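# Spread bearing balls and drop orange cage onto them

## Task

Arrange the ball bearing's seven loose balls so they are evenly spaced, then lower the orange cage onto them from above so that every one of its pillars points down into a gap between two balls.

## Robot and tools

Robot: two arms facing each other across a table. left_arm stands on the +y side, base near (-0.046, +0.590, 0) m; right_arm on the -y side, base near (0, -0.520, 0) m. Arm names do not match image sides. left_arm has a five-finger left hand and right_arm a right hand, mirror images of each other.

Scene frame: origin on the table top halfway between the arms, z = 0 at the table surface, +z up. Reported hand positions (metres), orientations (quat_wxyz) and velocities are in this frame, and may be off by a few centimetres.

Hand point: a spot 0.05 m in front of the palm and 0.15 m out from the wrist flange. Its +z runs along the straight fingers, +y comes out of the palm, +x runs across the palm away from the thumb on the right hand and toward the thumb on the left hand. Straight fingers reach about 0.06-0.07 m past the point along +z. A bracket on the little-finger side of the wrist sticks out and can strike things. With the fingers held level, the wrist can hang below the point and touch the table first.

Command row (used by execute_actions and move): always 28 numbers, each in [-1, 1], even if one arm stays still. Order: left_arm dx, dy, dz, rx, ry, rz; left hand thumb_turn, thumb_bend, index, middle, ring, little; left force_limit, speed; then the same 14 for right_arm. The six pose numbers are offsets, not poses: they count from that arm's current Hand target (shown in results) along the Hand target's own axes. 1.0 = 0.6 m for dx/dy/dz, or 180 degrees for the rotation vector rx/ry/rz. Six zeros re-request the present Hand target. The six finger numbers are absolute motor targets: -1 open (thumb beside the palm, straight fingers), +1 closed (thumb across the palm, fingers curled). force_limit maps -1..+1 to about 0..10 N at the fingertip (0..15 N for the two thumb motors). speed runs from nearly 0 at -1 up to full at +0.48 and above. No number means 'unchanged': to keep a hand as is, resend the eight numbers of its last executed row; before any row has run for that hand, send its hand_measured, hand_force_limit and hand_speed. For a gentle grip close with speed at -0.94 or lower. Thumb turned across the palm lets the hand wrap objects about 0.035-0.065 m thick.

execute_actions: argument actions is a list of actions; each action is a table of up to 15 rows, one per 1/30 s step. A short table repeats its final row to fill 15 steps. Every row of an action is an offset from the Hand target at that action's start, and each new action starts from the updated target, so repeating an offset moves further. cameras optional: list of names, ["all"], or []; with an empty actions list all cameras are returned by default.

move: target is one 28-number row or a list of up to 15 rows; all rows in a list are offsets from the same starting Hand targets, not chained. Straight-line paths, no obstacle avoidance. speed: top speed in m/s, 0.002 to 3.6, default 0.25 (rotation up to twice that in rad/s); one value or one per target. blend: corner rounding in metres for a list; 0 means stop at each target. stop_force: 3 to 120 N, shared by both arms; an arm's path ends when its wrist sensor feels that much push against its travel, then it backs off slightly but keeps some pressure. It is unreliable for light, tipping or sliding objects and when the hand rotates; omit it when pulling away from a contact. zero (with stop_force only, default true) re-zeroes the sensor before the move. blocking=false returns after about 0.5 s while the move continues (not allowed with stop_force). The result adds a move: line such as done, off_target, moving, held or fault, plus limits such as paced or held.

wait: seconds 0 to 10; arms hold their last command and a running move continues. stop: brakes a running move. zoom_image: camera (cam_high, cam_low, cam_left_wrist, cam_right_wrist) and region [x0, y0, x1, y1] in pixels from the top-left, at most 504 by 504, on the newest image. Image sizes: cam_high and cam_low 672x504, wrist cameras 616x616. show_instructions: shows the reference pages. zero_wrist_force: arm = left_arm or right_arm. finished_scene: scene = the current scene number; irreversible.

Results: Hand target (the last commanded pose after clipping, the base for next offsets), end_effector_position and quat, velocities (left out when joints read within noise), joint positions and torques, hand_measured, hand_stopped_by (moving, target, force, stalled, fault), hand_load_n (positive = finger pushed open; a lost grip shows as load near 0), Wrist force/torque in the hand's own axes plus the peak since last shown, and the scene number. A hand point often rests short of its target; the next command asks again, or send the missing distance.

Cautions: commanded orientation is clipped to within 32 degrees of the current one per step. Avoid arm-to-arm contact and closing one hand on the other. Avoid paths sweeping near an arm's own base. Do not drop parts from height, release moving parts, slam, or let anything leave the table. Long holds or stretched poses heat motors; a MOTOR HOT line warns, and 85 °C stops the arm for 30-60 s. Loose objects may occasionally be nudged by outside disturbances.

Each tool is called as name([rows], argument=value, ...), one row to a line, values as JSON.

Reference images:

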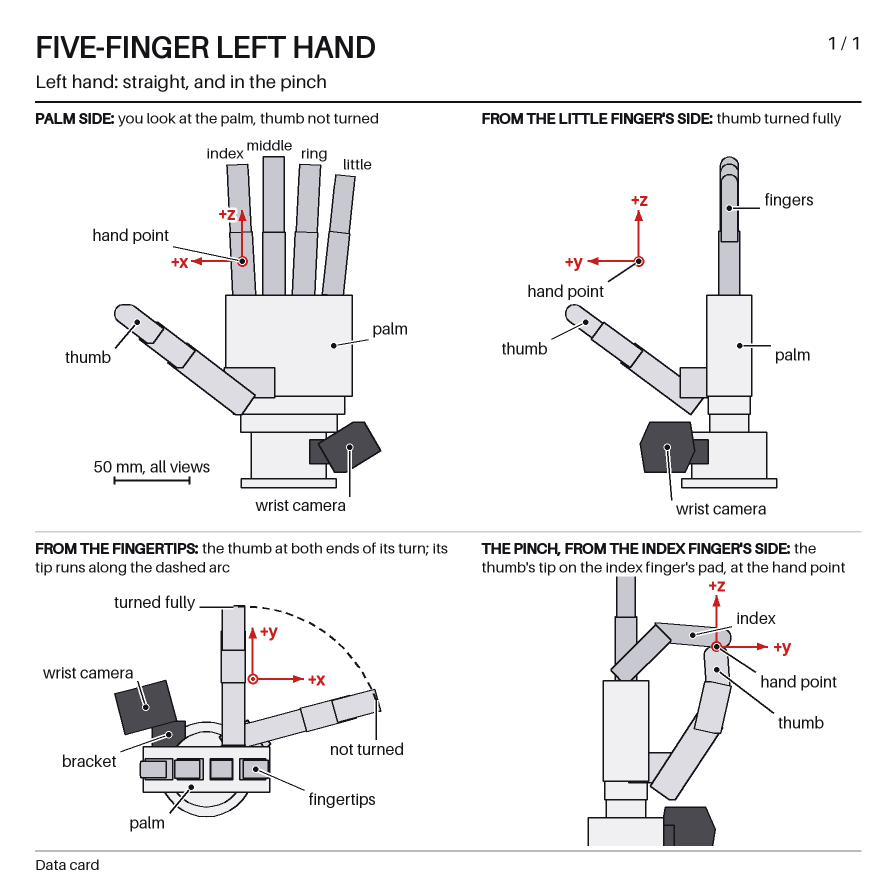

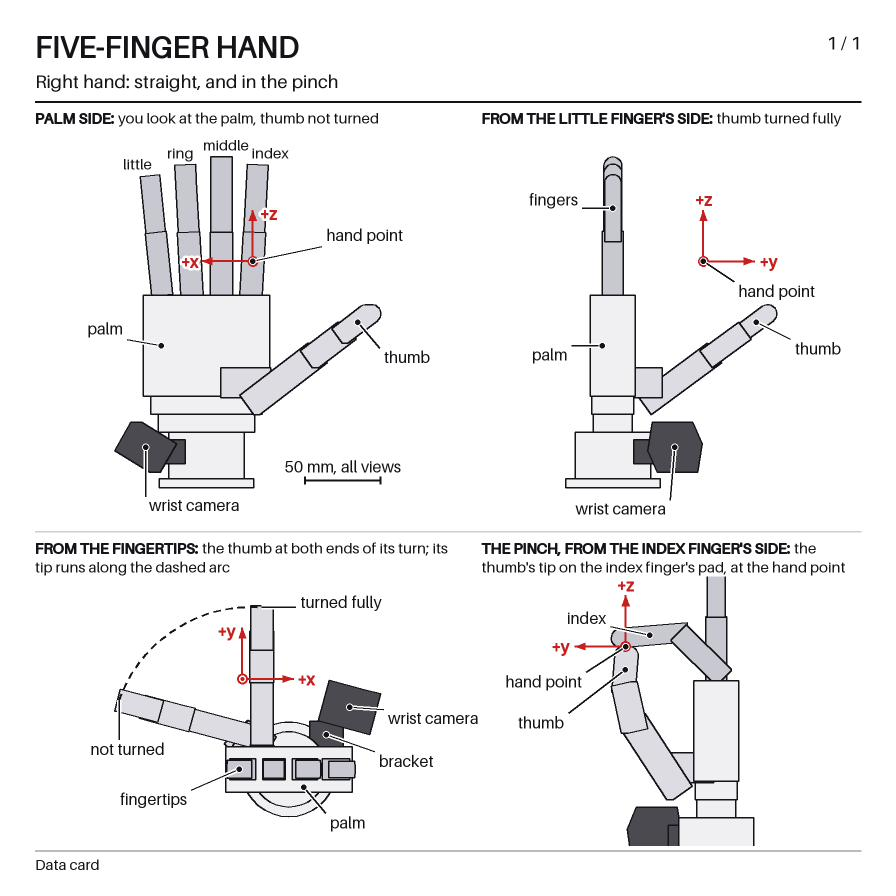

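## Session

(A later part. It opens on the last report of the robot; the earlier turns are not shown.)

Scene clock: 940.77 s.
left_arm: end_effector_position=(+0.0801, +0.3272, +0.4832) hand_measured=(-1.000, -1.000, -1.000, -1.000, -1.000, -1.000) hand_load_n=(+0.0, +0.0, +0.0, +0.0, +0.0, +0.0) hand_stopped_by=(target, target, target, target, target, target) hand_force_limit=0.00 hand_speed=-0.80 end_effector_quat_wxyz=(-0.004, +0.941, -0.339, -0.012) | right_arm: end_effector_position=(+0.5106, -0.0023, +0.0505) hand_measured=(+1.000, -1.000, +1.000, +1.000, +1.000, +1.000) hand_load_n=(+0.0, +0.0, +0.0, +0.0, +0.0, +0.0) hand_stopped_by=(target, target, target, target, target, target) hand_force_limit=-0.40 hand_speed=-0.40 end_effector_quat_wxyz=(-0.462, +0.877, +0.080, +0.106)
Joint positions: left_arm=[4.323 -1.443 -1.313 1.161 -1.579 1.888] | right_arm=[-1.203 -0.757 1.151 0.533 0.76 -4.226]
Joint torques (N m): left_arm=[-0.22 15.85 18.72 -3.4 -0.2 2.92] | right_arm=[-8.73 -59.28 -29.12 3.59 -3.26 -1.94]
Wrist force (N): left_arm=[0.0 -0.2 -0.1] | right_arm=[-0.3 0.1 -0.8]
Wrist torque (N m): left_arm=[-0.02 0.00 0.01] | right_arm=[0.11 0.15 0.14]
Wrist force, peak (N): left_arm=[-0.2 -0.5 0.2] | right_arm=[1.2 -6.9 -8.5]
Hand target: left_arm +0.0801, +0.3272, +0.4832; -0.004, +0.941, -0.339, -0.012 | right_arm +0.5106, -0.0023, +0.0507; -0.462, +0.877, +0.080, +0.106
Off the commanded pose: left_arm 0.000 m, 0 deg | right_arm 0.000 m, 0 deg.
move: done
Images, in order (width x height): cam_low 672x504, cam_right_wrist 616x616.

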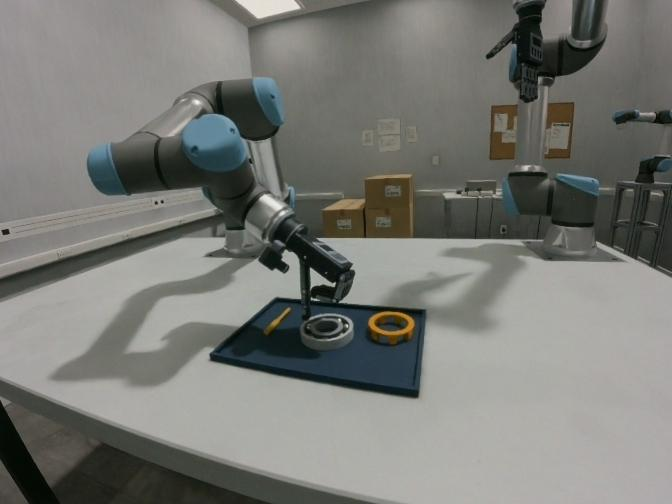

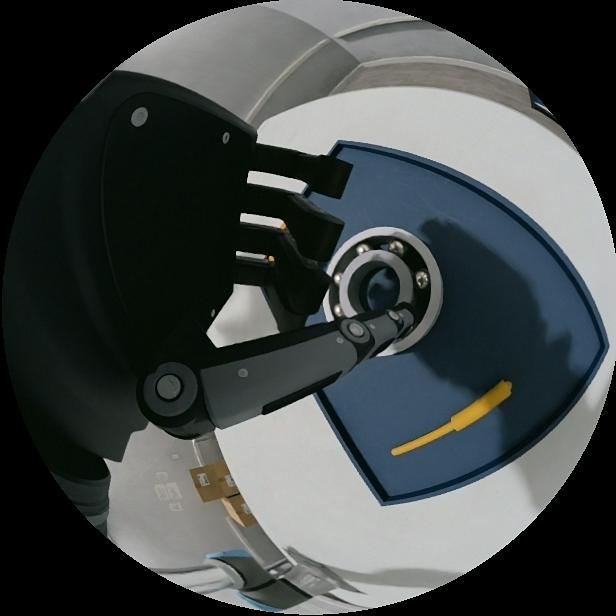

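move([
  [0,0,0,0,0,0,-1,-1,-1,-1,-1,-1,0,-0.8,0.01294,-0.03968,-0.02754,0,0,0,1,-1,1,1,1,1,-0.4,-0.4],
  [0,0,0,0,0,0,-1,-1,-1,-1,-1,-1,0,-0.8,-0.01288,0.04577,-0.16282,0,0,0,1,-1,1,1,1,1,-0.4,-0.4],
], speed=[0.1,0.25], blend=[0.015,0], cameras=["cam_high","cam_low"])

zoom_image(camera="cam_high", region=[284, 281, 334, 331])

zoom_image(camera="cam_high", region=[326, 274, 376, 324])

zoom_image(camera="cam_low", region=[360, 300, 420, 360])

Scene clock: 953.70 s.
left_arm: end_effector_position=(+0.0801, +0.3272, +0.4832) hand_measured=(-1.000, -1.000, -1.000, -1.000, -1.000, -1.000) hand_load_n=(+0.0, +0.0, +0.0, +0.0, +0.0, +0.0) hand_stopped_by=(target, target, target, target, target, target) hand_force_limit=0.00 hand_speed=-0.80 end_effector_quat_wxyz=(-0.004, +0.941, -0.339, -0.012) | right_arm: end_effector_position=(+0.4988, -0.0988, +0.0806) hand_measured=(+1.000, -1.000, +1.000, +1.000, +1.000, +1.000) hand_load_n=(+0.0, -0.5, +0.5, +0.5, +0.5, +0.0) hand_stopped_by=(target, target, target, target, target, target) hand_force_limit=-0.40 hand_speed=-0.40 end_effector_quat_wxyz=(-0.462, +0.877, +0.080, +0.106)
Joint positions: left_arm=[4.323 -1.443 -1.313 1.161 -1.579 1.888] | right_arm=[-1.361 -0.895 1.351 0.623 0.674 -4.429]
Joint torques (N m): left_arm=[-0.19 16.36 18.83 -3.42 -0.21 2.88] | right_arm=[-8.57 -52.45 -2.01 3.9 -3.3 -1.78]
Wrist force (N): left_arm=[-0.2 -0.4 0.2] | right_arm=[-0.2 0.0 -0.7]
Wrist torque (N m): left_arm=[-0.05 0.02 0.00] | right_arm=[0.10 0.12 0.18]
Wrist force, peak (N): left_arm=[-0.1 -0.6 0.2] | right_arm=[-0.7 1.1 -1.4]
Hand target: left_arm +0.0801, +0.3272, +0.4832; -0.004, +0.941, -0.339, -0.012 | right_arm +0.4988, -0.0989, +0.0806; -0.462, +0.877, +0.080, +0.106
Off the commanded pose: left_arm 0.000 m, 0 deg | right_arm 0.000 m, 0 deg.
move: done
Images, in order (width x height): cam_high 672x504, cam_low 672x504.

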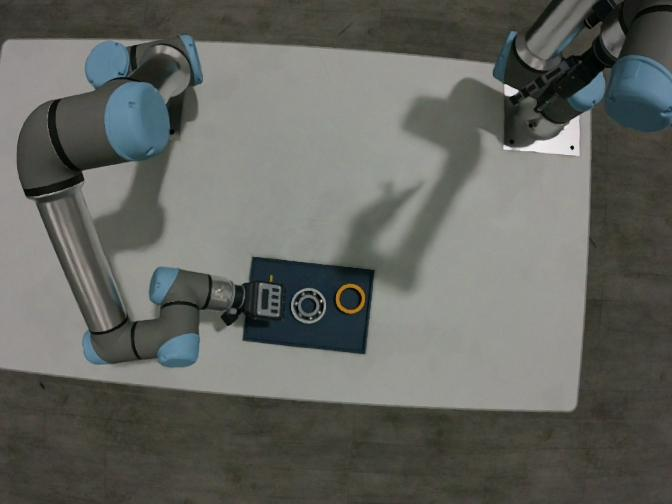

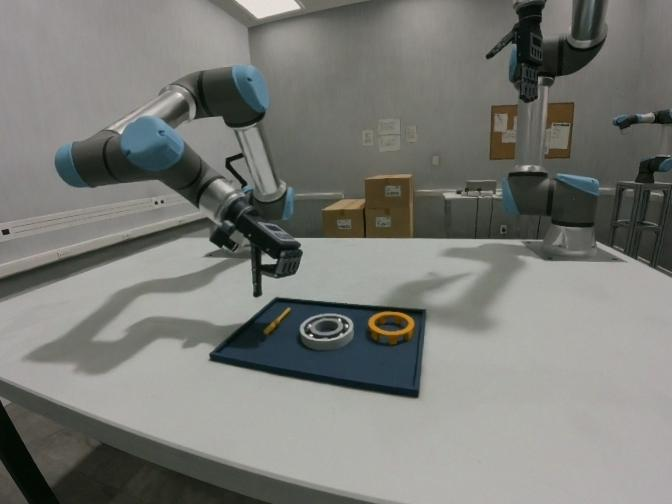

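Scaled by 10.080 from the camera's 672x504 image, which has a finer 960x720 frame.

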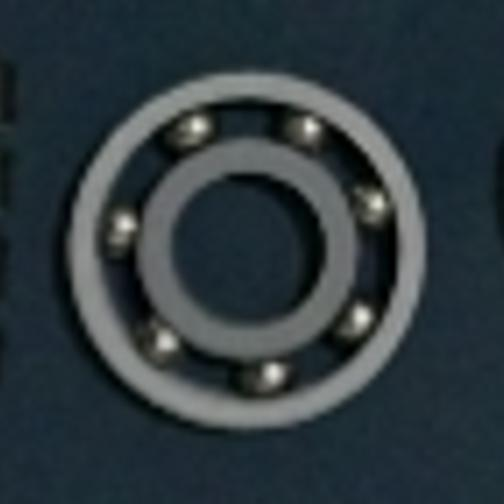

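Scaled by 10.080 from the camera's 672x504 image, which has a finer 960x720 frame.

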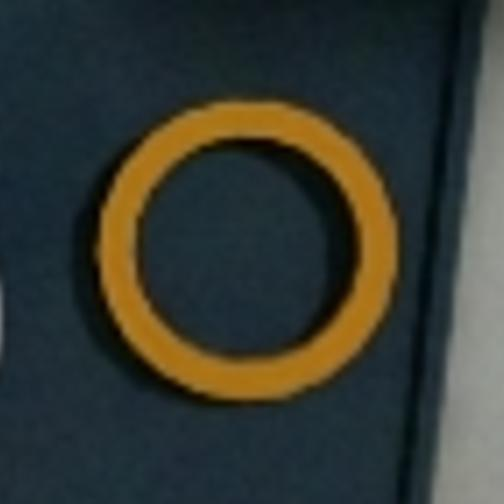

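Scaled by 8.400 from the camera's 672x504 image, which has a finer 960x720 frame.

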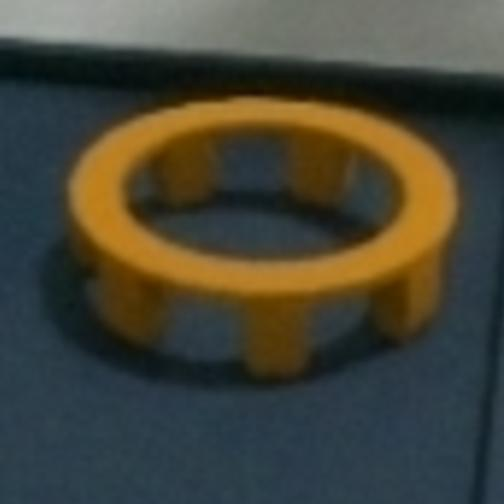

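move([
  [0,0,0,0,0,0,-1,-1,-1,-1,-1,-1,0,-0.8,-0.02735,-0.11731,0.15620,0,0,0,1,-1,1,1,1,1,-0.4,-0.4],
  [0,0,0,0,0,0,-1,-1,-1,-1,-1,-1,0,-0.8,-0.04357,-0.06758,0.19071,0,0,0,1,-1,1,1,1,1,-0.4,-0.4],
  [0,0,0,0,0,0,-1,-1,-1,-1,-1,-1,0,-0.8,-0.04591,-0.06044,0.19567,0,0,0,1,-1,1,1,1,1,-0.4,-0.4],
  [0,0,0,0,0,0,-1,-1,-1,-1,-1,-1,0,-0.8,-0.04356,-0.05673,0.19142,0,0,0,1,-1,1,1,1,1,-0.4,-0.4],
  [0,0,0,0,0,0,-1,-1,-1,-1,-1,-1,0,-0.8,-0.04056,-0.05295,0.18739,0,0,0,1,-1,1,1,1,1,-0.4,-0.4],
  [0,0,0,0,0,0,-1,-1,-1,-1,-1,-1,0,-0.8,-0.03520,-0.06935,0.17601,0,0,0,1,-1,1,1,1,1,-0.4,-0.4],
  [0,0,0,0,0,0,-1,-1,-1,-1,-1,-1,0,-0.8,-0.03819,-0.10271,0.22267,0,0,0,1,-1,1,1,1,1,-0.4,-0.4],
  [0,0,0,0,0,0,-1,-1,-1,-1,-1,-1,0,-0.8,-0.04359,-0.08617,0.23414,0,0,0,1,-1,1,1,1,1,-0.4,-0.4],
  [0,0,0,0,0,0,-1,-1,-1,-1,-1,-1,0,-0.8,-0.04624,-0.08349,0.22903,0,0,0,1,-1,1,1,1,1,-0.4,-0.4],
  [0,0,0,0,0,0,-1,-1,-1,-1,-1,-1,0,-0.8,-0.04842,-0.08050,0.22370,0,0,0,1,-1,1,1,1,1,-0.4,-0.4],
  [0,0,0,0,0,0,-1,-1,-1,-1,-1,-1,0,-0.8,-0.02982,-0.13751,0.18414,0,0,0,1,-1,1,1,1,1,-0.4,-0.4],
  [0,0,0,0,0,0,-1,-1,-1,-1,-1,-1,0,-0.8,0,0,0,0,0,0,1,-1,1,1,1,1,-0.4,-0.4],
], speed=[0.2,0.1,0.02,0.015,0.015,0.04,0.06,0.03,0.015,0.015,0.08,0.25], blend=[0.01,0.001,0.0005,0.001,0.0005,0.001,0.001,0.0005,0.001,0.0005,0.01,0], cameras=["cam_high","cam_low"])

zoom_image(camera="cam_high", region=[284, 281, 334, 331])

zoom_image(camera="cam_low", region=[298, 300, 358, 350])

Scene clock: 1001.10 s.
left_arm: end_effector_position=(+0.0801, +0.3272, +0.4832) hand_measured=(-1.000, -1.000, -1.000, -1.000, -1.000, -1.000) hand_load_n=(+0.0, -0.5, +0.0, +0.0, +0.0, +0.0) hand_stopped_by=(target, target, target, target, target, target) hand_force_limit=0.00 hand_speed=-0.80 end_effector_quat_wxyz=(-0.004, +0.941, -0.339, -0.012) | right_arm: end_effector_position=(+0.4988, -0.0988, +0.0807) hand_measured=(+1.000, -1.000, +1.000, +1.000, +1.000, +1.000) hand_load_n=(+0.0, +0.0, +0.5, +0.0, +0.0, +0.0) hand_stopped_by=(target, target, target, target, target, target) hand_force_limit=-0.40 hand_speed=-0.40 end_effector_quat_wxyz=(-0.462, +0.877, +0.080, +0.106)
Joint positions: left_arm=[4.323 -1.443 -1.313 1.161 -1.579 1.888] | right_arm=[-1.361 -0.895 1.352 0.623 0.674 -4.429]
Joint torques (N m): left_arm=[-0.56 17.2 18.96 -3.41 -0.28 2.83] | right_arm=[-6.97 -29.19 -1.38 3.92 -3.11 -1.6]
Wrist force (N): left_arm=[-0.4 0.0 0.1] | right_arm=[-0.1 0.3 -0.7]
Wrist torque (N m): left_arm=[0.00 0.07 -0.03] | right_arm=[0.14 0.11 0.20]
Wrist force, peak (N): left_arm=[-0.3 -0.3 0.5] | right_arm=[2.4 -5.6 -4.7]
Hand target: left_arm +0.0801, +0.3272, +0.4832; -0.004, +0.941, -0.339, -0.012 | right_arm +0.4988, -0.0989, +0.0806; -0.462, +0.877, +0.080, +0.106
Off the commanded pose: left_arm 0.000 m, 0 deg | right_arm 0.000 m, 0 deg.
move: done
Images, in order (width x height): cam_high 672x504, cam_low 672x504.

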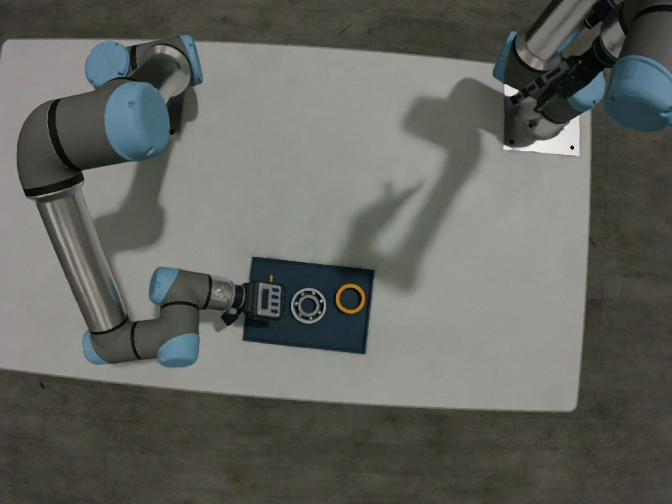

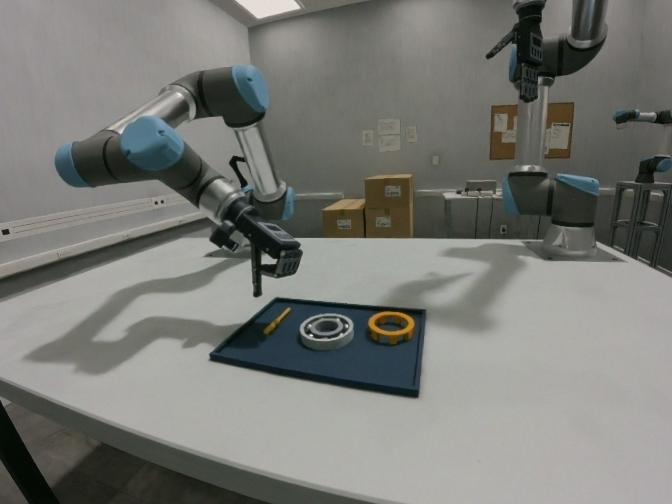

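Scaled by 10.080 from the camera's 672x504 image, which has a finer 960x720 frame.

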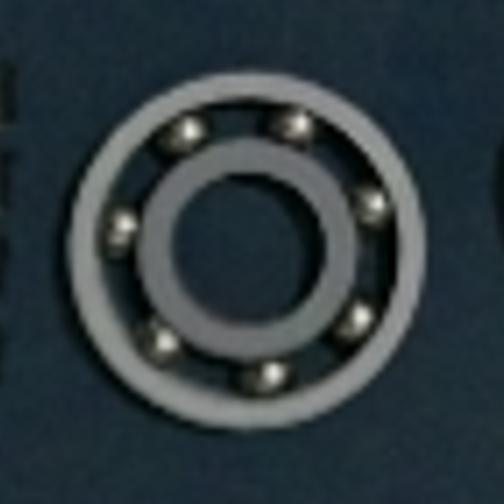

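Scaled by 8.400 from the camera's 672x504 image, which has a finer 960x720 frame.

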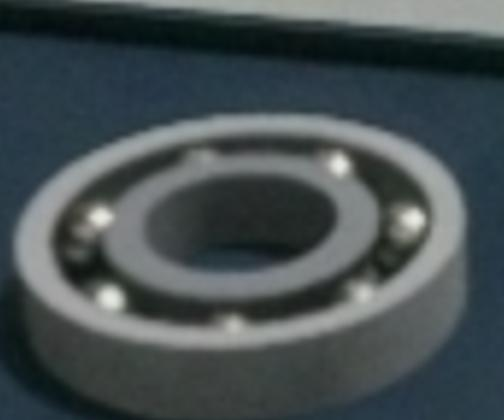

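move([
  [0,0,0,0,0,0,-1,-1,-1,-1,-1,-1,0,-0.8,0.01269,-0.03889,-0.02698,0,0,0,1,-1,-0.6,-0.6,1,1,-0.4,-0.4],
  [0,0,0,0,0,0,-1,-1,-1,-1,-1,-1,0,-0.8,0.01306,-0.22036,0.23470,0.0034,-0.0467,0.0689,1,-1,-0.6,-0.6,1,1,-0.4,-0.4],
], speed=[0.1,0.2], blend=[0.01,0], cameras=["all"])

zoom_image(camera="cam_right_wrist", region=[250, 180, 490, 420])

zoom_image(camera="cam_low", region=[350, 270, 440, 360])

zoom_image(camera="cam_high", region=[300, 250, 400, 350])

Scene clock: 1049.37 s.
left_arm: end_effector_position=(+0.0801, +0.3272, +0.4832) hand_measured=(-1.000, -1.000, -1.000, -1.000, -1.000, -1.000) hand_load_n=(+0.0, +0.0, +0.0, +0.0, +0.0, +0.0) hand_stopped_by=(target, target, target, target, target, target) hand_force_limit=0.00 hand_speed=-0.80 end_effector_quat_wxyz=(-0.004, +0.941, -0.339, -0.012) | right_arm: end_effector_position=(+0.4905, +0.0920, +0.1100) hand_measured=(+1.000, -1.000, -0.600, -0.600, +1.000, +1.000) hand_load_n=(+0.0, +0.0, +0.0, +0.0, +0.0, +0.0) hand_stopped_by=(target, target, target, target, target, target) hand_force_limit=-0.40 hand_speed=-0.40 end_effector_quat_wxyz=(-0.468, +0.883, +0.019, -0.009)
Joint positions: left_arm=[4.323 -1.443 -1.313 1.161 -1.579 1.888] | right_arm=[-1.089 -0.53 0.589 0.935 0.734 -3.995]
Joint torques (N m): left_arm=[-0.96 16.92 18.82 -3.36 -0.2 2.9] | right_arm=[7.23 -43.7 -28.2 3.14 -3.45 -1.78]
Wrist force (N): left_arm=[-0.1 -0.3 0.4] | right_arm=[-0.7 0.4 -0.7]
Wrist torque (N m): left_arm=[-0.06 0.02 0.00] | right_arm=[0.13 0.22 0.07]
Wrist force, peak (N): left_arm=[-0.2 -0.6 0.3] | right_arm=[-0.6 -0.1 -1.8]
Hand target: left_arm +0.0801, +0.3272, +0.4832; -0.004, +0.941, -0.339, -0.012 | right_arm +0.4905, +0.0920, +0.1100; -0.468, +0.883, +0.019, -0.009
Off the commanded pose: left_arm 0.000 m, 0 deg | right_arm 0.000 m, 0 deg.
move: done

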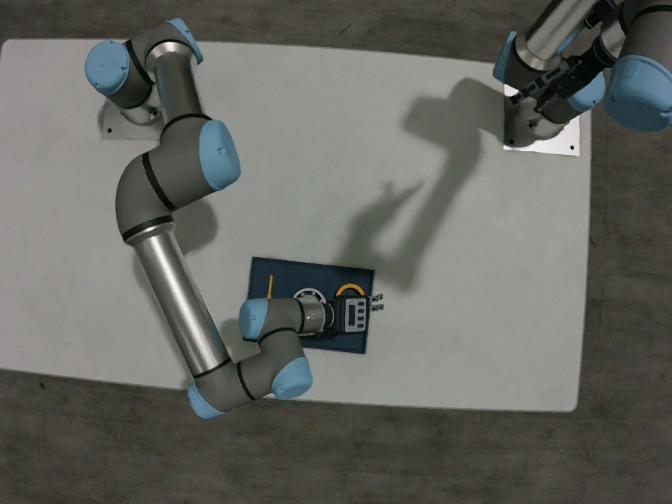

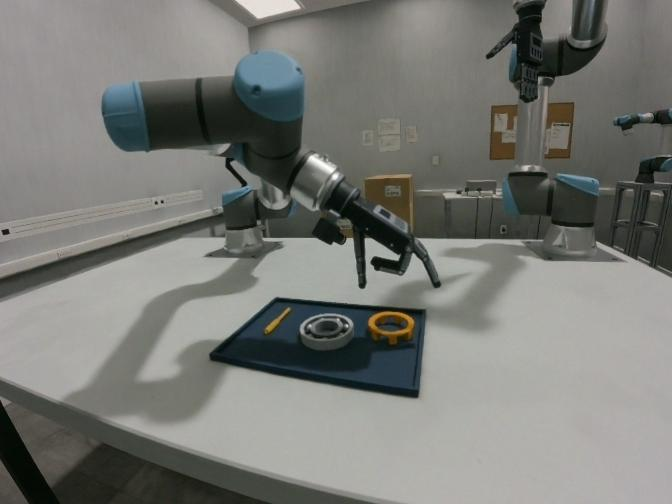

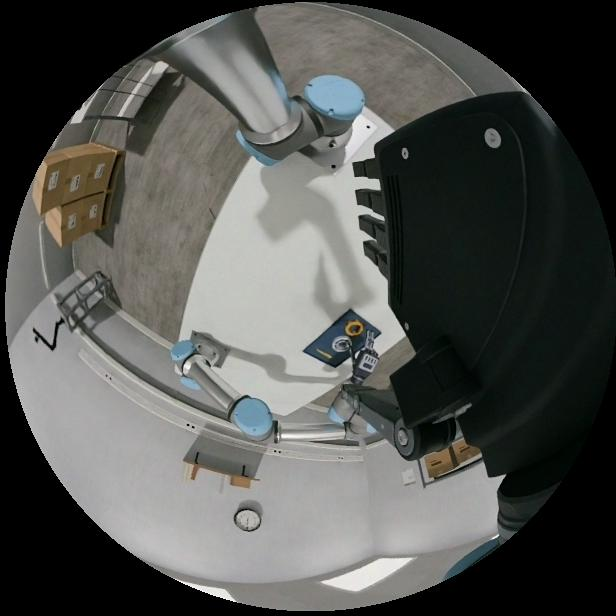

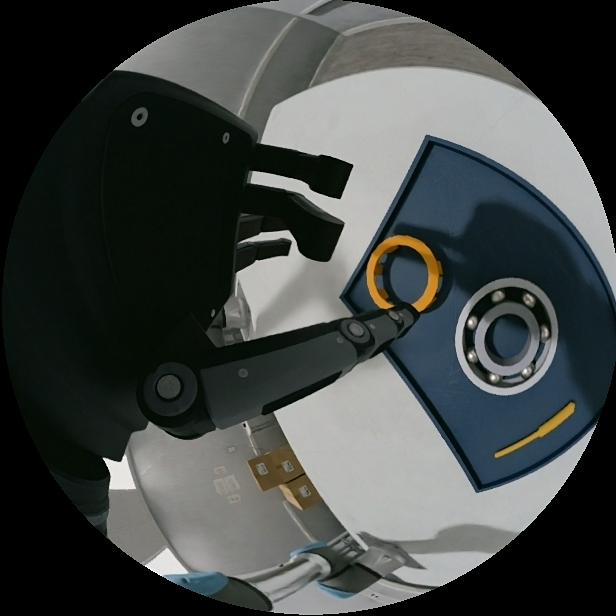

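Scaled by 2.100 from the camera's 616x616 image, which has a finer 880x880 frame.

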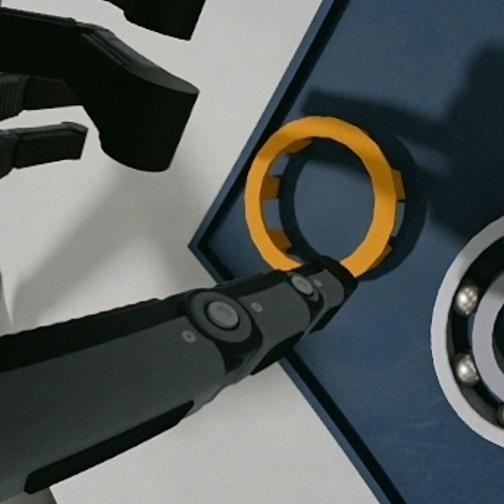

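Scaled by 5.600 from the camera's 672x504 image, which has a finer 960x720 frame.

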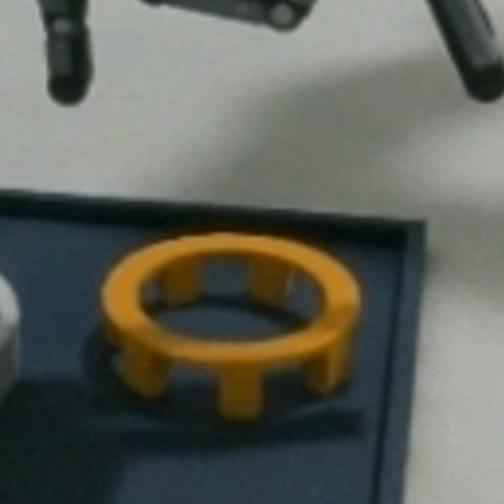

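Scaled by 5.040 from the camera's 672x504 image, which has a finer 960x720 frame.

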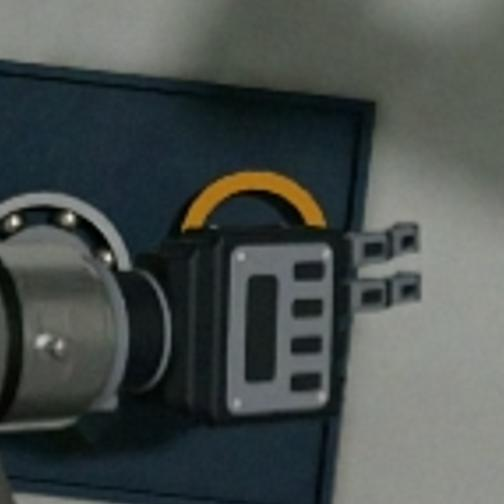

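move(target=[0,0,0,0,0,0,-1,-1,-1,-1,-1,-1,0,-0.8,-0.00365,0.07768,0.04879,0,0,0,1,-1,-0.6,-0.6,1,1,-0.4,-0.4], speed=0.08, cameras=["cam_high","cam_low","cam_right_wrist"])

zoom_image(camera="cam_right_wrist", region=[250, 180, 490, 420])

zoom_image(camera="cam_low", region=[350, 280, 440, 360])

zoom_image(camera="cam_high", region=[310, 260, 390, 340])

Scene clock: 1098.07 s.
left_arm: end_effector_position=(+0.0801, +0.3272, +0.4832) hand_measured=(-1.000, -1.000, -1.000, -1.000, -1.000, -1.000) hand_load_n=(+0.0, +0.0, +0.0, +0.0, +0.0, +0.0) hand_stopped_by=(target, target, target, target, target, target) hand_force_limit=0.00 hand_speed=-0.80 end_effector_quat_wxyz=(-0.004, +0.941, -0.339, -0.012) | right_arm: end_effector_position=(+0.4885, +0.0900, +0.0552) hand_measured=(+1.000, -1.000, -0.600, -0.600, +1.000, +1.000) hand_load_n=(+0.0, +0.0, +0.0, +0.0, +0.0, +0.0) hand_stopped_by=(target, target, target, target, target, target) hand_force_limit=-0.40 hand_speed=-0.40 end_effector_quat_wxyz=(-0.468, +0.883, +0.019, -0.009)
Joint positions: left_arm=[4.323 -1.443 -1.313 1.161 -1.579 1.888] | right_arm=[-1.09 -0.515 0.7 0.81 0.733 -3.997]
Joint torques (N m): left_arm=[-0.5 16.78 18.71 -3.49 -0.17 2.84] | right_arm=[-8.47 -41.18 -5.02 -0.67 -2.96 1.62]
Wrist force (N): left_arm=[-0.3 -0.3 0.3] | right_arm=[-0.8 0.9 -1.2]
Wrist torque (N m): left_arm=[-0.05 0.05 -0.01] | right_arm=[0.24 0.24 -0.01]
Wrist force, peak (N): left_arm=[-0.2 -0.4 0.5] | right_arm=[-0.8 0.9 -1.2]
Hand target: left_arm +0.0801, +0.3272, +0.4832; -0.004, +0.941, -0.339, -0.012 | right_arm +0.4885, +0.0900, +0.0550; -0.468, +0.883, +0.019, -0.009
Off the commanded pose: left_arm 0.000 m, 0 deg | right_arm 0.000 m, 0 deg.
move: done
Images, in order (width x height): cam_high 672x504, cam_low 672x504, cam_right_wrist 616x616.

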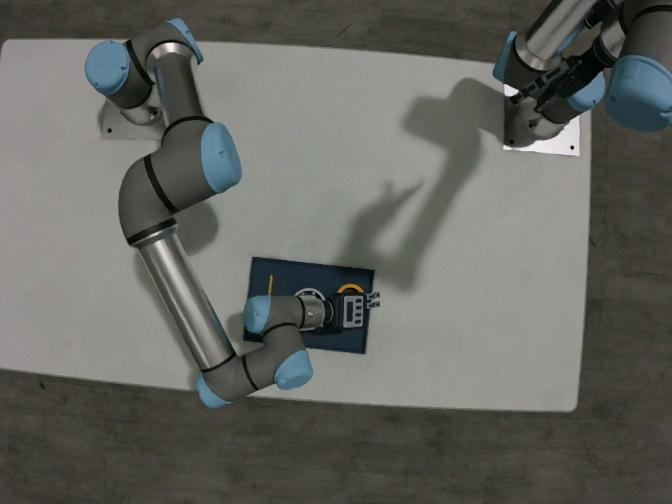

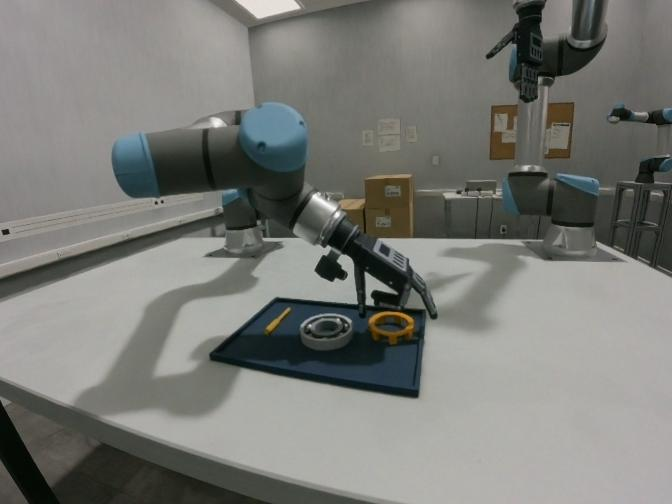

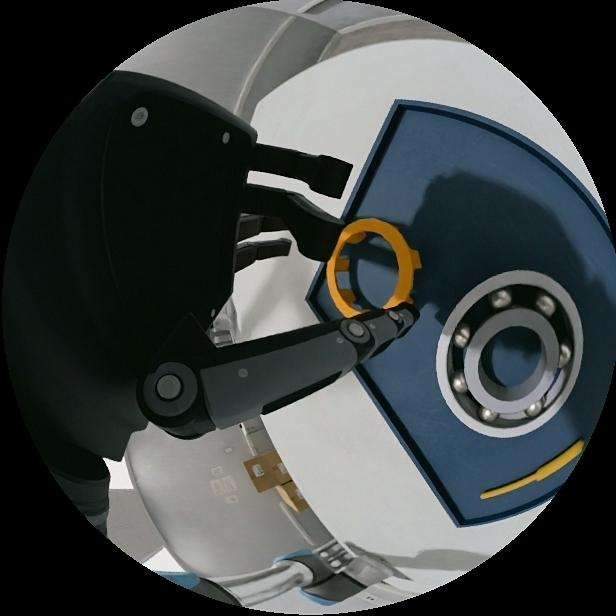

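Scaled by 2.100 from the camera's 616x616 image, which has a finer 880x880 frame.

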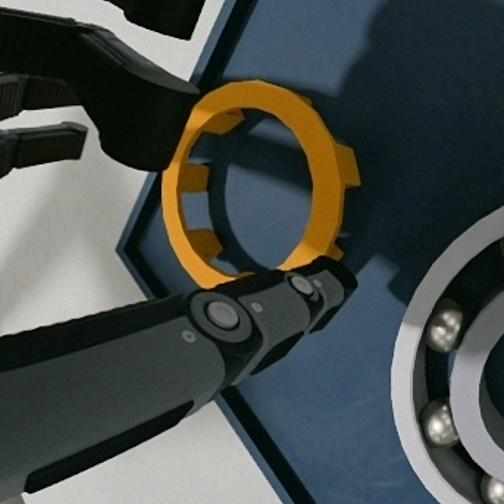

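Scaled by 5.600 from the camera's 672x504 image, which has a finer 960x720 frame.

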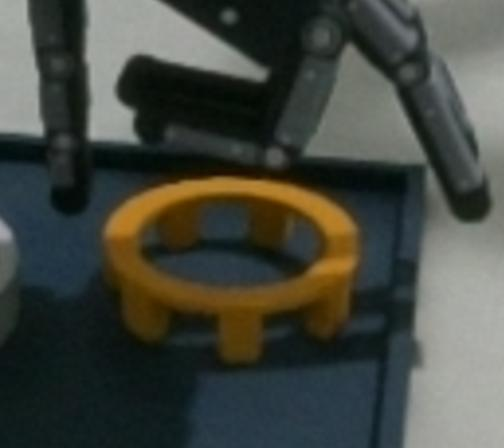

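Scaled by 6.300 from the camera's 672x504 image, which has a finer 960x720 frame.

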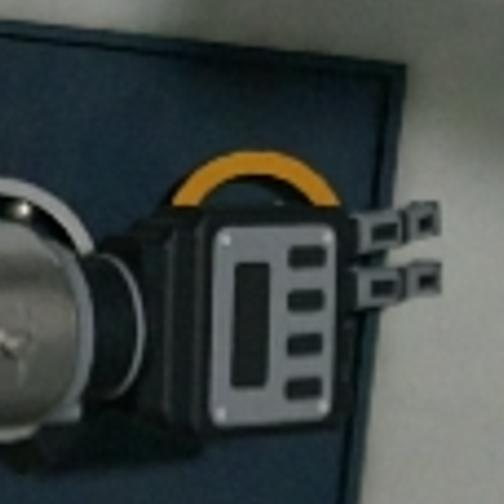

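move(target=[0,0,0,0,0,0,-1,-1,-1,-1,-1,-1,0,-0.8,-0.00006,0.02415,0.01636,0,0,0,1,-1,-0.6,-0.6,1,1,-0.4,-0.4], speed=0.02, stop_force=4, cameras=["cam_high","cam_low","cam_right_wrist"])

zoom_image(camera="cam_right_wrist", region=[250, 180, 490, 420])

zoom_image(camera="cam_low", region=[350, 280, 440, 360])

zoom_image(camera="cam_high", region=[310, 260, 390, 340])

Scene clock: 1112.30 s.
left_arm: end_effector_position=(+0.0801, +0.3272, +0.4832) hand_measured=(-1.000, -1.000, -1.000, -1.000, -1.000, -1.000) hand_load_n=(+0.0, -0.5, +0.0, +0.0, +0.0, +0.0) hand_stopped_by=(target, target, target, target, target, target) hand_force_limit=0.00 hand_speed=-0.80 end_effector_quat_wxyz=(-0.004, +0.941, -0.339, -0.012) | right_arm: end_effector_position=(+0.4885, +0.0900, +0.0375) hand_measured=(+1.000, -1.000, -0.600, -0.600, +1.000, +1.000) hand_load_n=(+0.0, +0.0, +0.0, -0.5, +0.0, +0.5) hand_stopped_by=(target, target, target, target, target, target) hand_force_limit=-0.40 hand_speed=-0.40 end_effector_quat_wxyz=(-0.468, +0.883, +0.019, -0.009)
Joint positions: left_arm=[4.323 -1.443 -1.313 1.161 -1.579 1.888] | right_arm=[-1.09 -0.502 0.721 0.777 0.733 -3.996]
Joint torques (N m): left_arm=[-0.3 17.61 19.21 -3.38 -0.16 2.9] | right_arm=[-7.52 -42.53 -4.73 -0.87 0.64 1.47]
Wrist force (N): left_arm=[-0.2 -0.3 0.2] | right_arm=[-1.1 0.6 -1.2]
Wrist torque (N m): left_arm=[-0.04 0.04 -0.01] | right_arm=[0.18 0.27 -0.05]
Wrist force, peak (N): left_arm=[-0.4 -0.5 0.1] | right_arm=[-1.4 0.9 -1.2]
Hand target: left_arm +0.0801, +0.3272, +0.4832; -0.004, +0.941, -0.339, -0.012 | right_arm +0.4885, +0.0900, +0.0375; -0.468, +0.883, +0.019, -0.009
Off the commanded pose: left_arm 0.000 m, 0 deg | right_arm 0.000 m, 0 deg.
move: done
Images, in order (width x height): cam_high 672x504, cam_low 672x504, cam_right_wrist 616x616.

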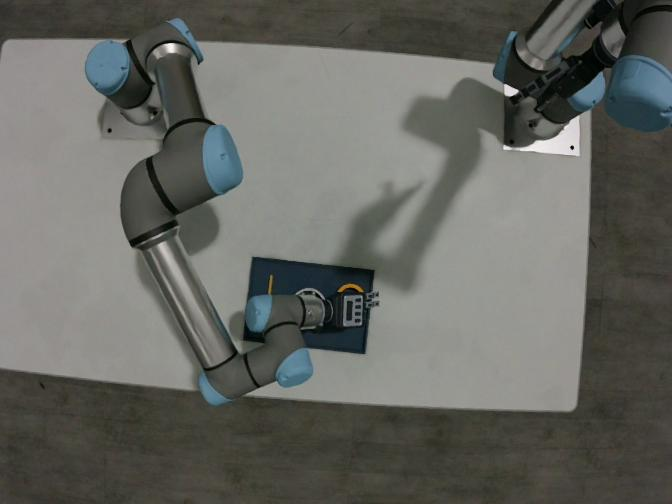

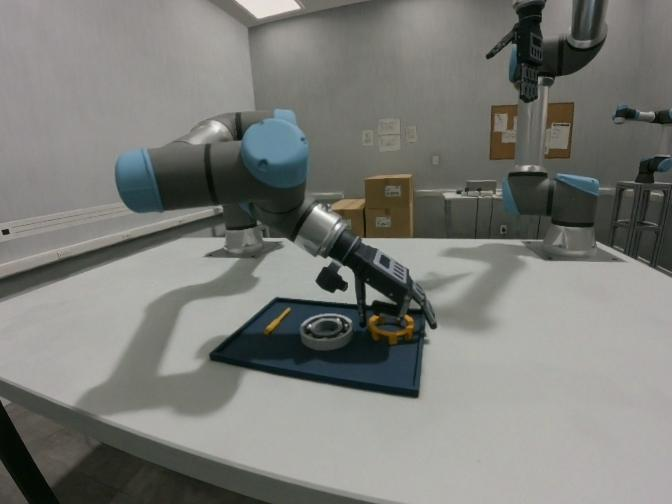

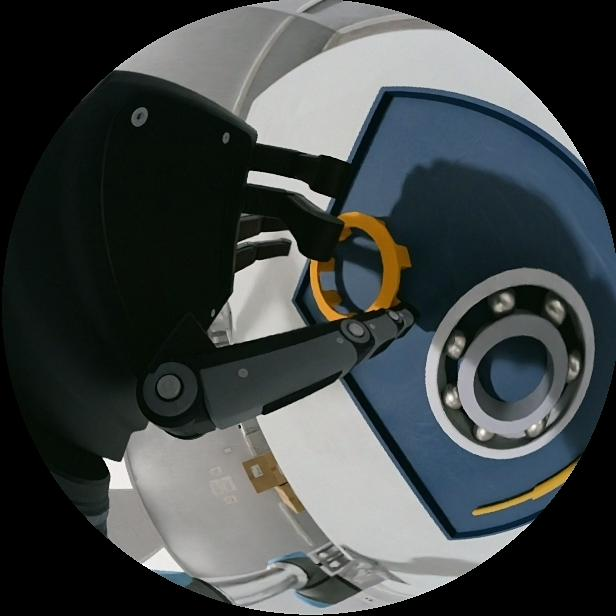

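Scaled by 2.100 from the camera's 616x616 image, which has a finer 880x880 frame.

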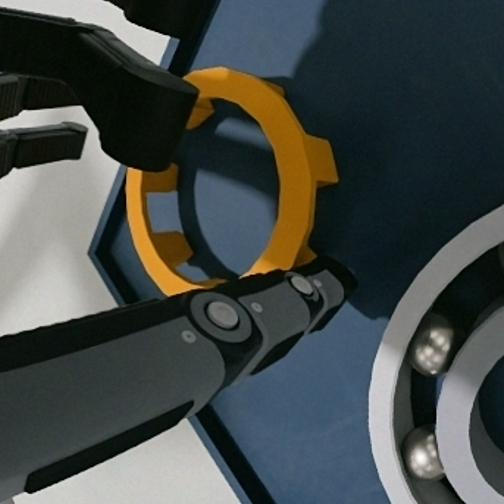

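Scaled by 5.600 from the camera's 672x504 image, which has a finer 960x720 frame.

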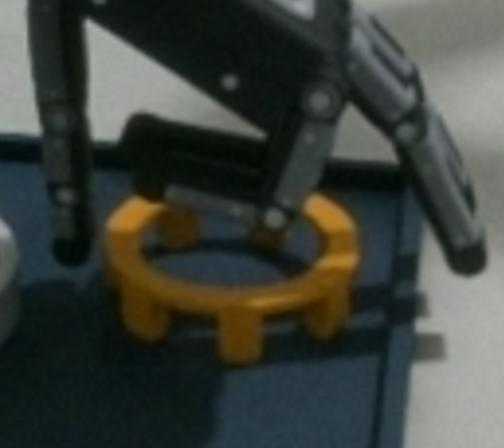

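Scaled by 6.300 from the camera's 672x504 image, which has a finer 960x720 frame.

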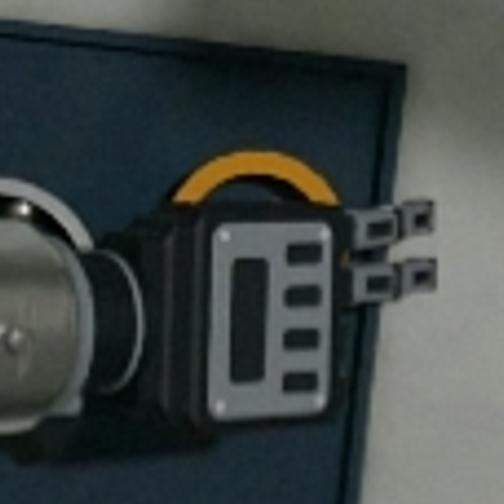

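move(target=[0,0,0,0,0,0,-1,-1,-1,-1,-1,-1,0,-0.8,0,0,0,0,0,0,1,-1,-0.36,-0.36,1,1,-0.5,-0.94], cameras=["cam_low","cam_right_wrist"])

zoom_image(camera="cam_right_wrist", region=[250, 180, 490, 420])

zoom_image(camera="cam_low", region=[350, 280, 440, 360])

Scene clock: 1122.07 s.
left_arm: end_effector_position=(+0.0801, +0.3272, +0.4832) hand_measured=(-1.000, -1.000, -1.000, -1.000, -1.000, -1.000) hand_load_n=(+0.0, +0.0, +0.0, +0.0, -0.5, +0.0) hand_stopped_by=(target, target, target, target, target, target) hand_force_limit=0.00 hand_speed=-0.80 end_effector_quat_wxyz=(-0.004, +0.941, -0.339, -0.012) | right_arm: end_effector_position=(+0.4885, +0.0900, +0.0375) hand_measured=(+1.000, -1.000, -0.360, -0.360, +1.000, +1.000) hand_load_n=(+0.0, +0.0, +0.0, +0.0, +0.0, +0.0) hand_stopped_by=(target, target, target, target, target, target) hand_force_limit=-0.50 hand_speed=-0.94 end_effector_quat_wxyz=(-0.468, +0.883, +0.019, -0.009)
Joint positions: left_arm=[4.323 -1.443 -1.313 1.161 -1.579 1.888] | right_arm=[-1.09 -0.502 0.721 0.777 0.733 -3.996]
Joint torques (N m): left_arm=[-0.56 18.18 19.45 -3.41 -0.16 2.82] | right_arm=[-3.61 -40.86 -4.61 -0.73 0.24 1.62]
Wrist force (N): left_arm=[-0.1 -0.3 0.3] | right_arm=[-0.9 0.5 -1.1]
Wrist torque (N m): left_arm=[-0.06 0.03 0.00] | right_arm=[0.16 0.24 -0.04]
Wrist force, peak (N): left_arm=[-0.2 -0.5 0.4] | right_arm=[-1.2 0.9 -1.2]
Hand target: left_arm +0.0801, +0.3272, +0.4832; -0.004, +0.941, -0.339, -0.012 | right_arm +0.4885, +0.0900, +0.0375; -0.468, +0.883, +0.019, -0.009
Off the commanded pose: left_arm 0.000 m, 0 deg | right_arm 0.000 m, 0 deg.
move: done
Images, in order (width x height): cam_low 672x504, cam_right_wrist 616x616.

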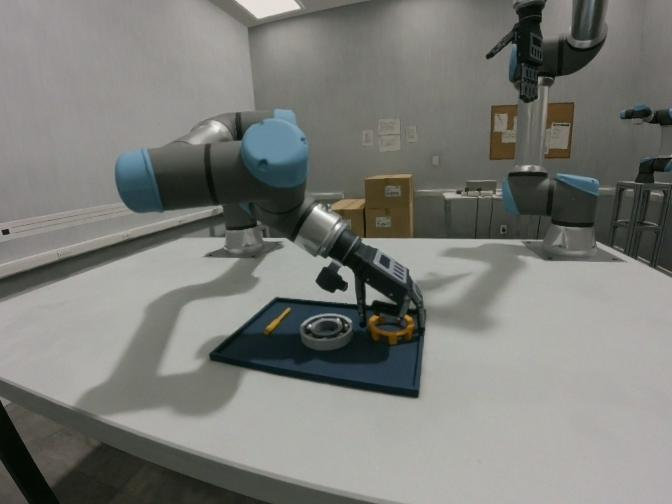

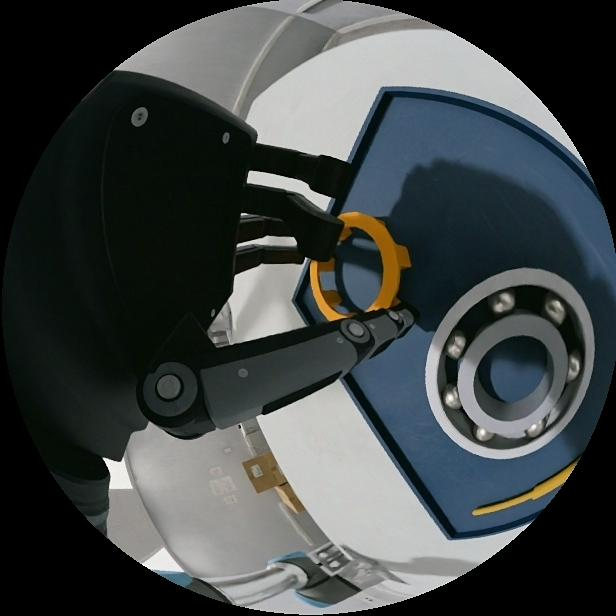

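Scaled by 2.100 from the camera's 616x616 image, which has a finer 880x880 frame.

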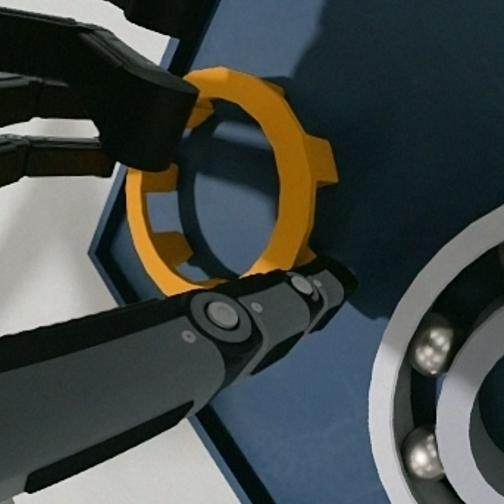

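Scaled by 5.600 from the camera's 672x504 image, which has a finer 960x720 frame.

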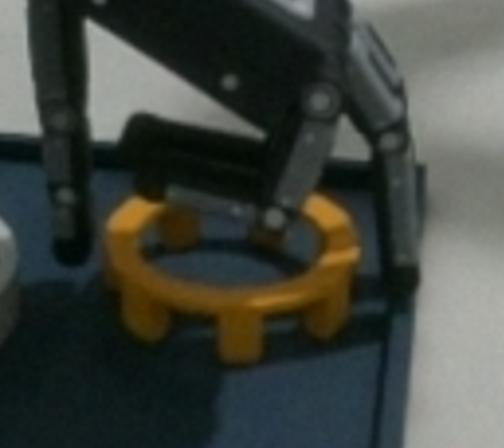

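move(target=[0,0,0,0,0,0,-1,-1,-1,-1,-1,-1,0,-0.8,0,0,0,0,0,0,1,-1,-0.28,-0.28,1,1,-0.5,-0.94], cameras=["cam_low"])

zoom_image(camera="cam_low", region=[350, 280, 440, 360])

Scene clock: 1126.87 s.
left_arm: end_effector_position=(+0.0801, +0.3272, +0.4832) hand_measured=(-1.000, -1.000, -1.000, -1.000, -1.000, -1.000) hand_load_n=(+0.0, +0.0, +0.0, +0.0, +0.0, +0.0) hand_stopped_by=(target, target, target, target, target, target) hand_force_limit=0.00 hand_speed=-0.80 end_effector_quat_wxyz=(-0.004, +0.941, -0.339, -0.012) | right_arm: end_effector_position=(+0.4885, +0.0900, +0.0375) hand_measured=(+1.000, -1.000, -0.280, -0.280, +1.000, +1.000) hand_load_n=(+0.0, +0.0, +0.0, +0.0, +0.0, +0.0) hand_stopped_by=(target, target, target, target, target, target) hand_force_limit=-0.50 hand_speed=-0.94 end_effector_quat_wxyz=(-0.468, +0.883, +0.019, -0.009)
Joint positions: left_arm=[4.323 -1.443 -1.313 1.161 -1.579 1.888] | right_arm=[-1.09 -0.502 0.721 0.777 0.733 -3.996]
Joint torques (N m): left_arm=[-0.33 18.05 18.9 -3.4 -0.19 2.84] | right_arm=[-1.73 -42.37 -4.6 -0.6 0.09 1.66]
Wrist force (N): left_arm=[0.1 -0.2 0.0] | right_arm=[-0.9 0.5 -0.6]
Wrist torque (N m): left_arm=[-0.02 -0.03 0.01] | right_arm=[0.14 0.23 -0.04]
Wrist force, peak (N): left_arm=[-0.7 -0.1 0.2] | right_arm=[-1.0 1.1 -1.1]
Hand target: left_arm +0.0801, +0.3272, +0.4832; -0.004, +0.941, -0.339, -0.012 | right_arm +0.4885, +0.0900, +0.0375; -0.468, +0.883, +0.019, -0.009
Off the commanded pose: left_arm 0.000 m, 0 deg | right_arm 0.000 m, 0 deg.
move: done
Images, in order (width x height): cam_low 672x504.

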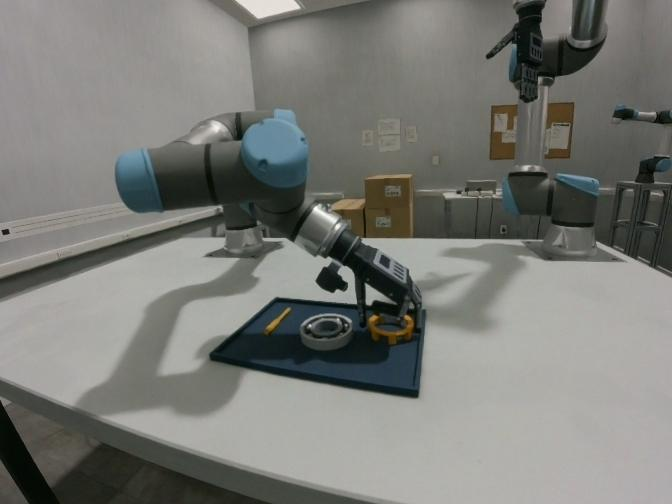

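Scaled by 5.600 from the camera's 672x504 image, which has a finer 960x720 frame.

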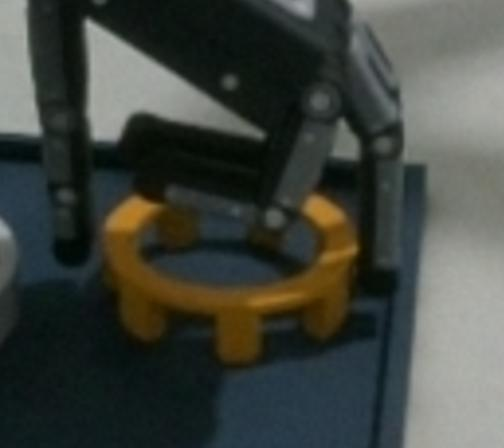

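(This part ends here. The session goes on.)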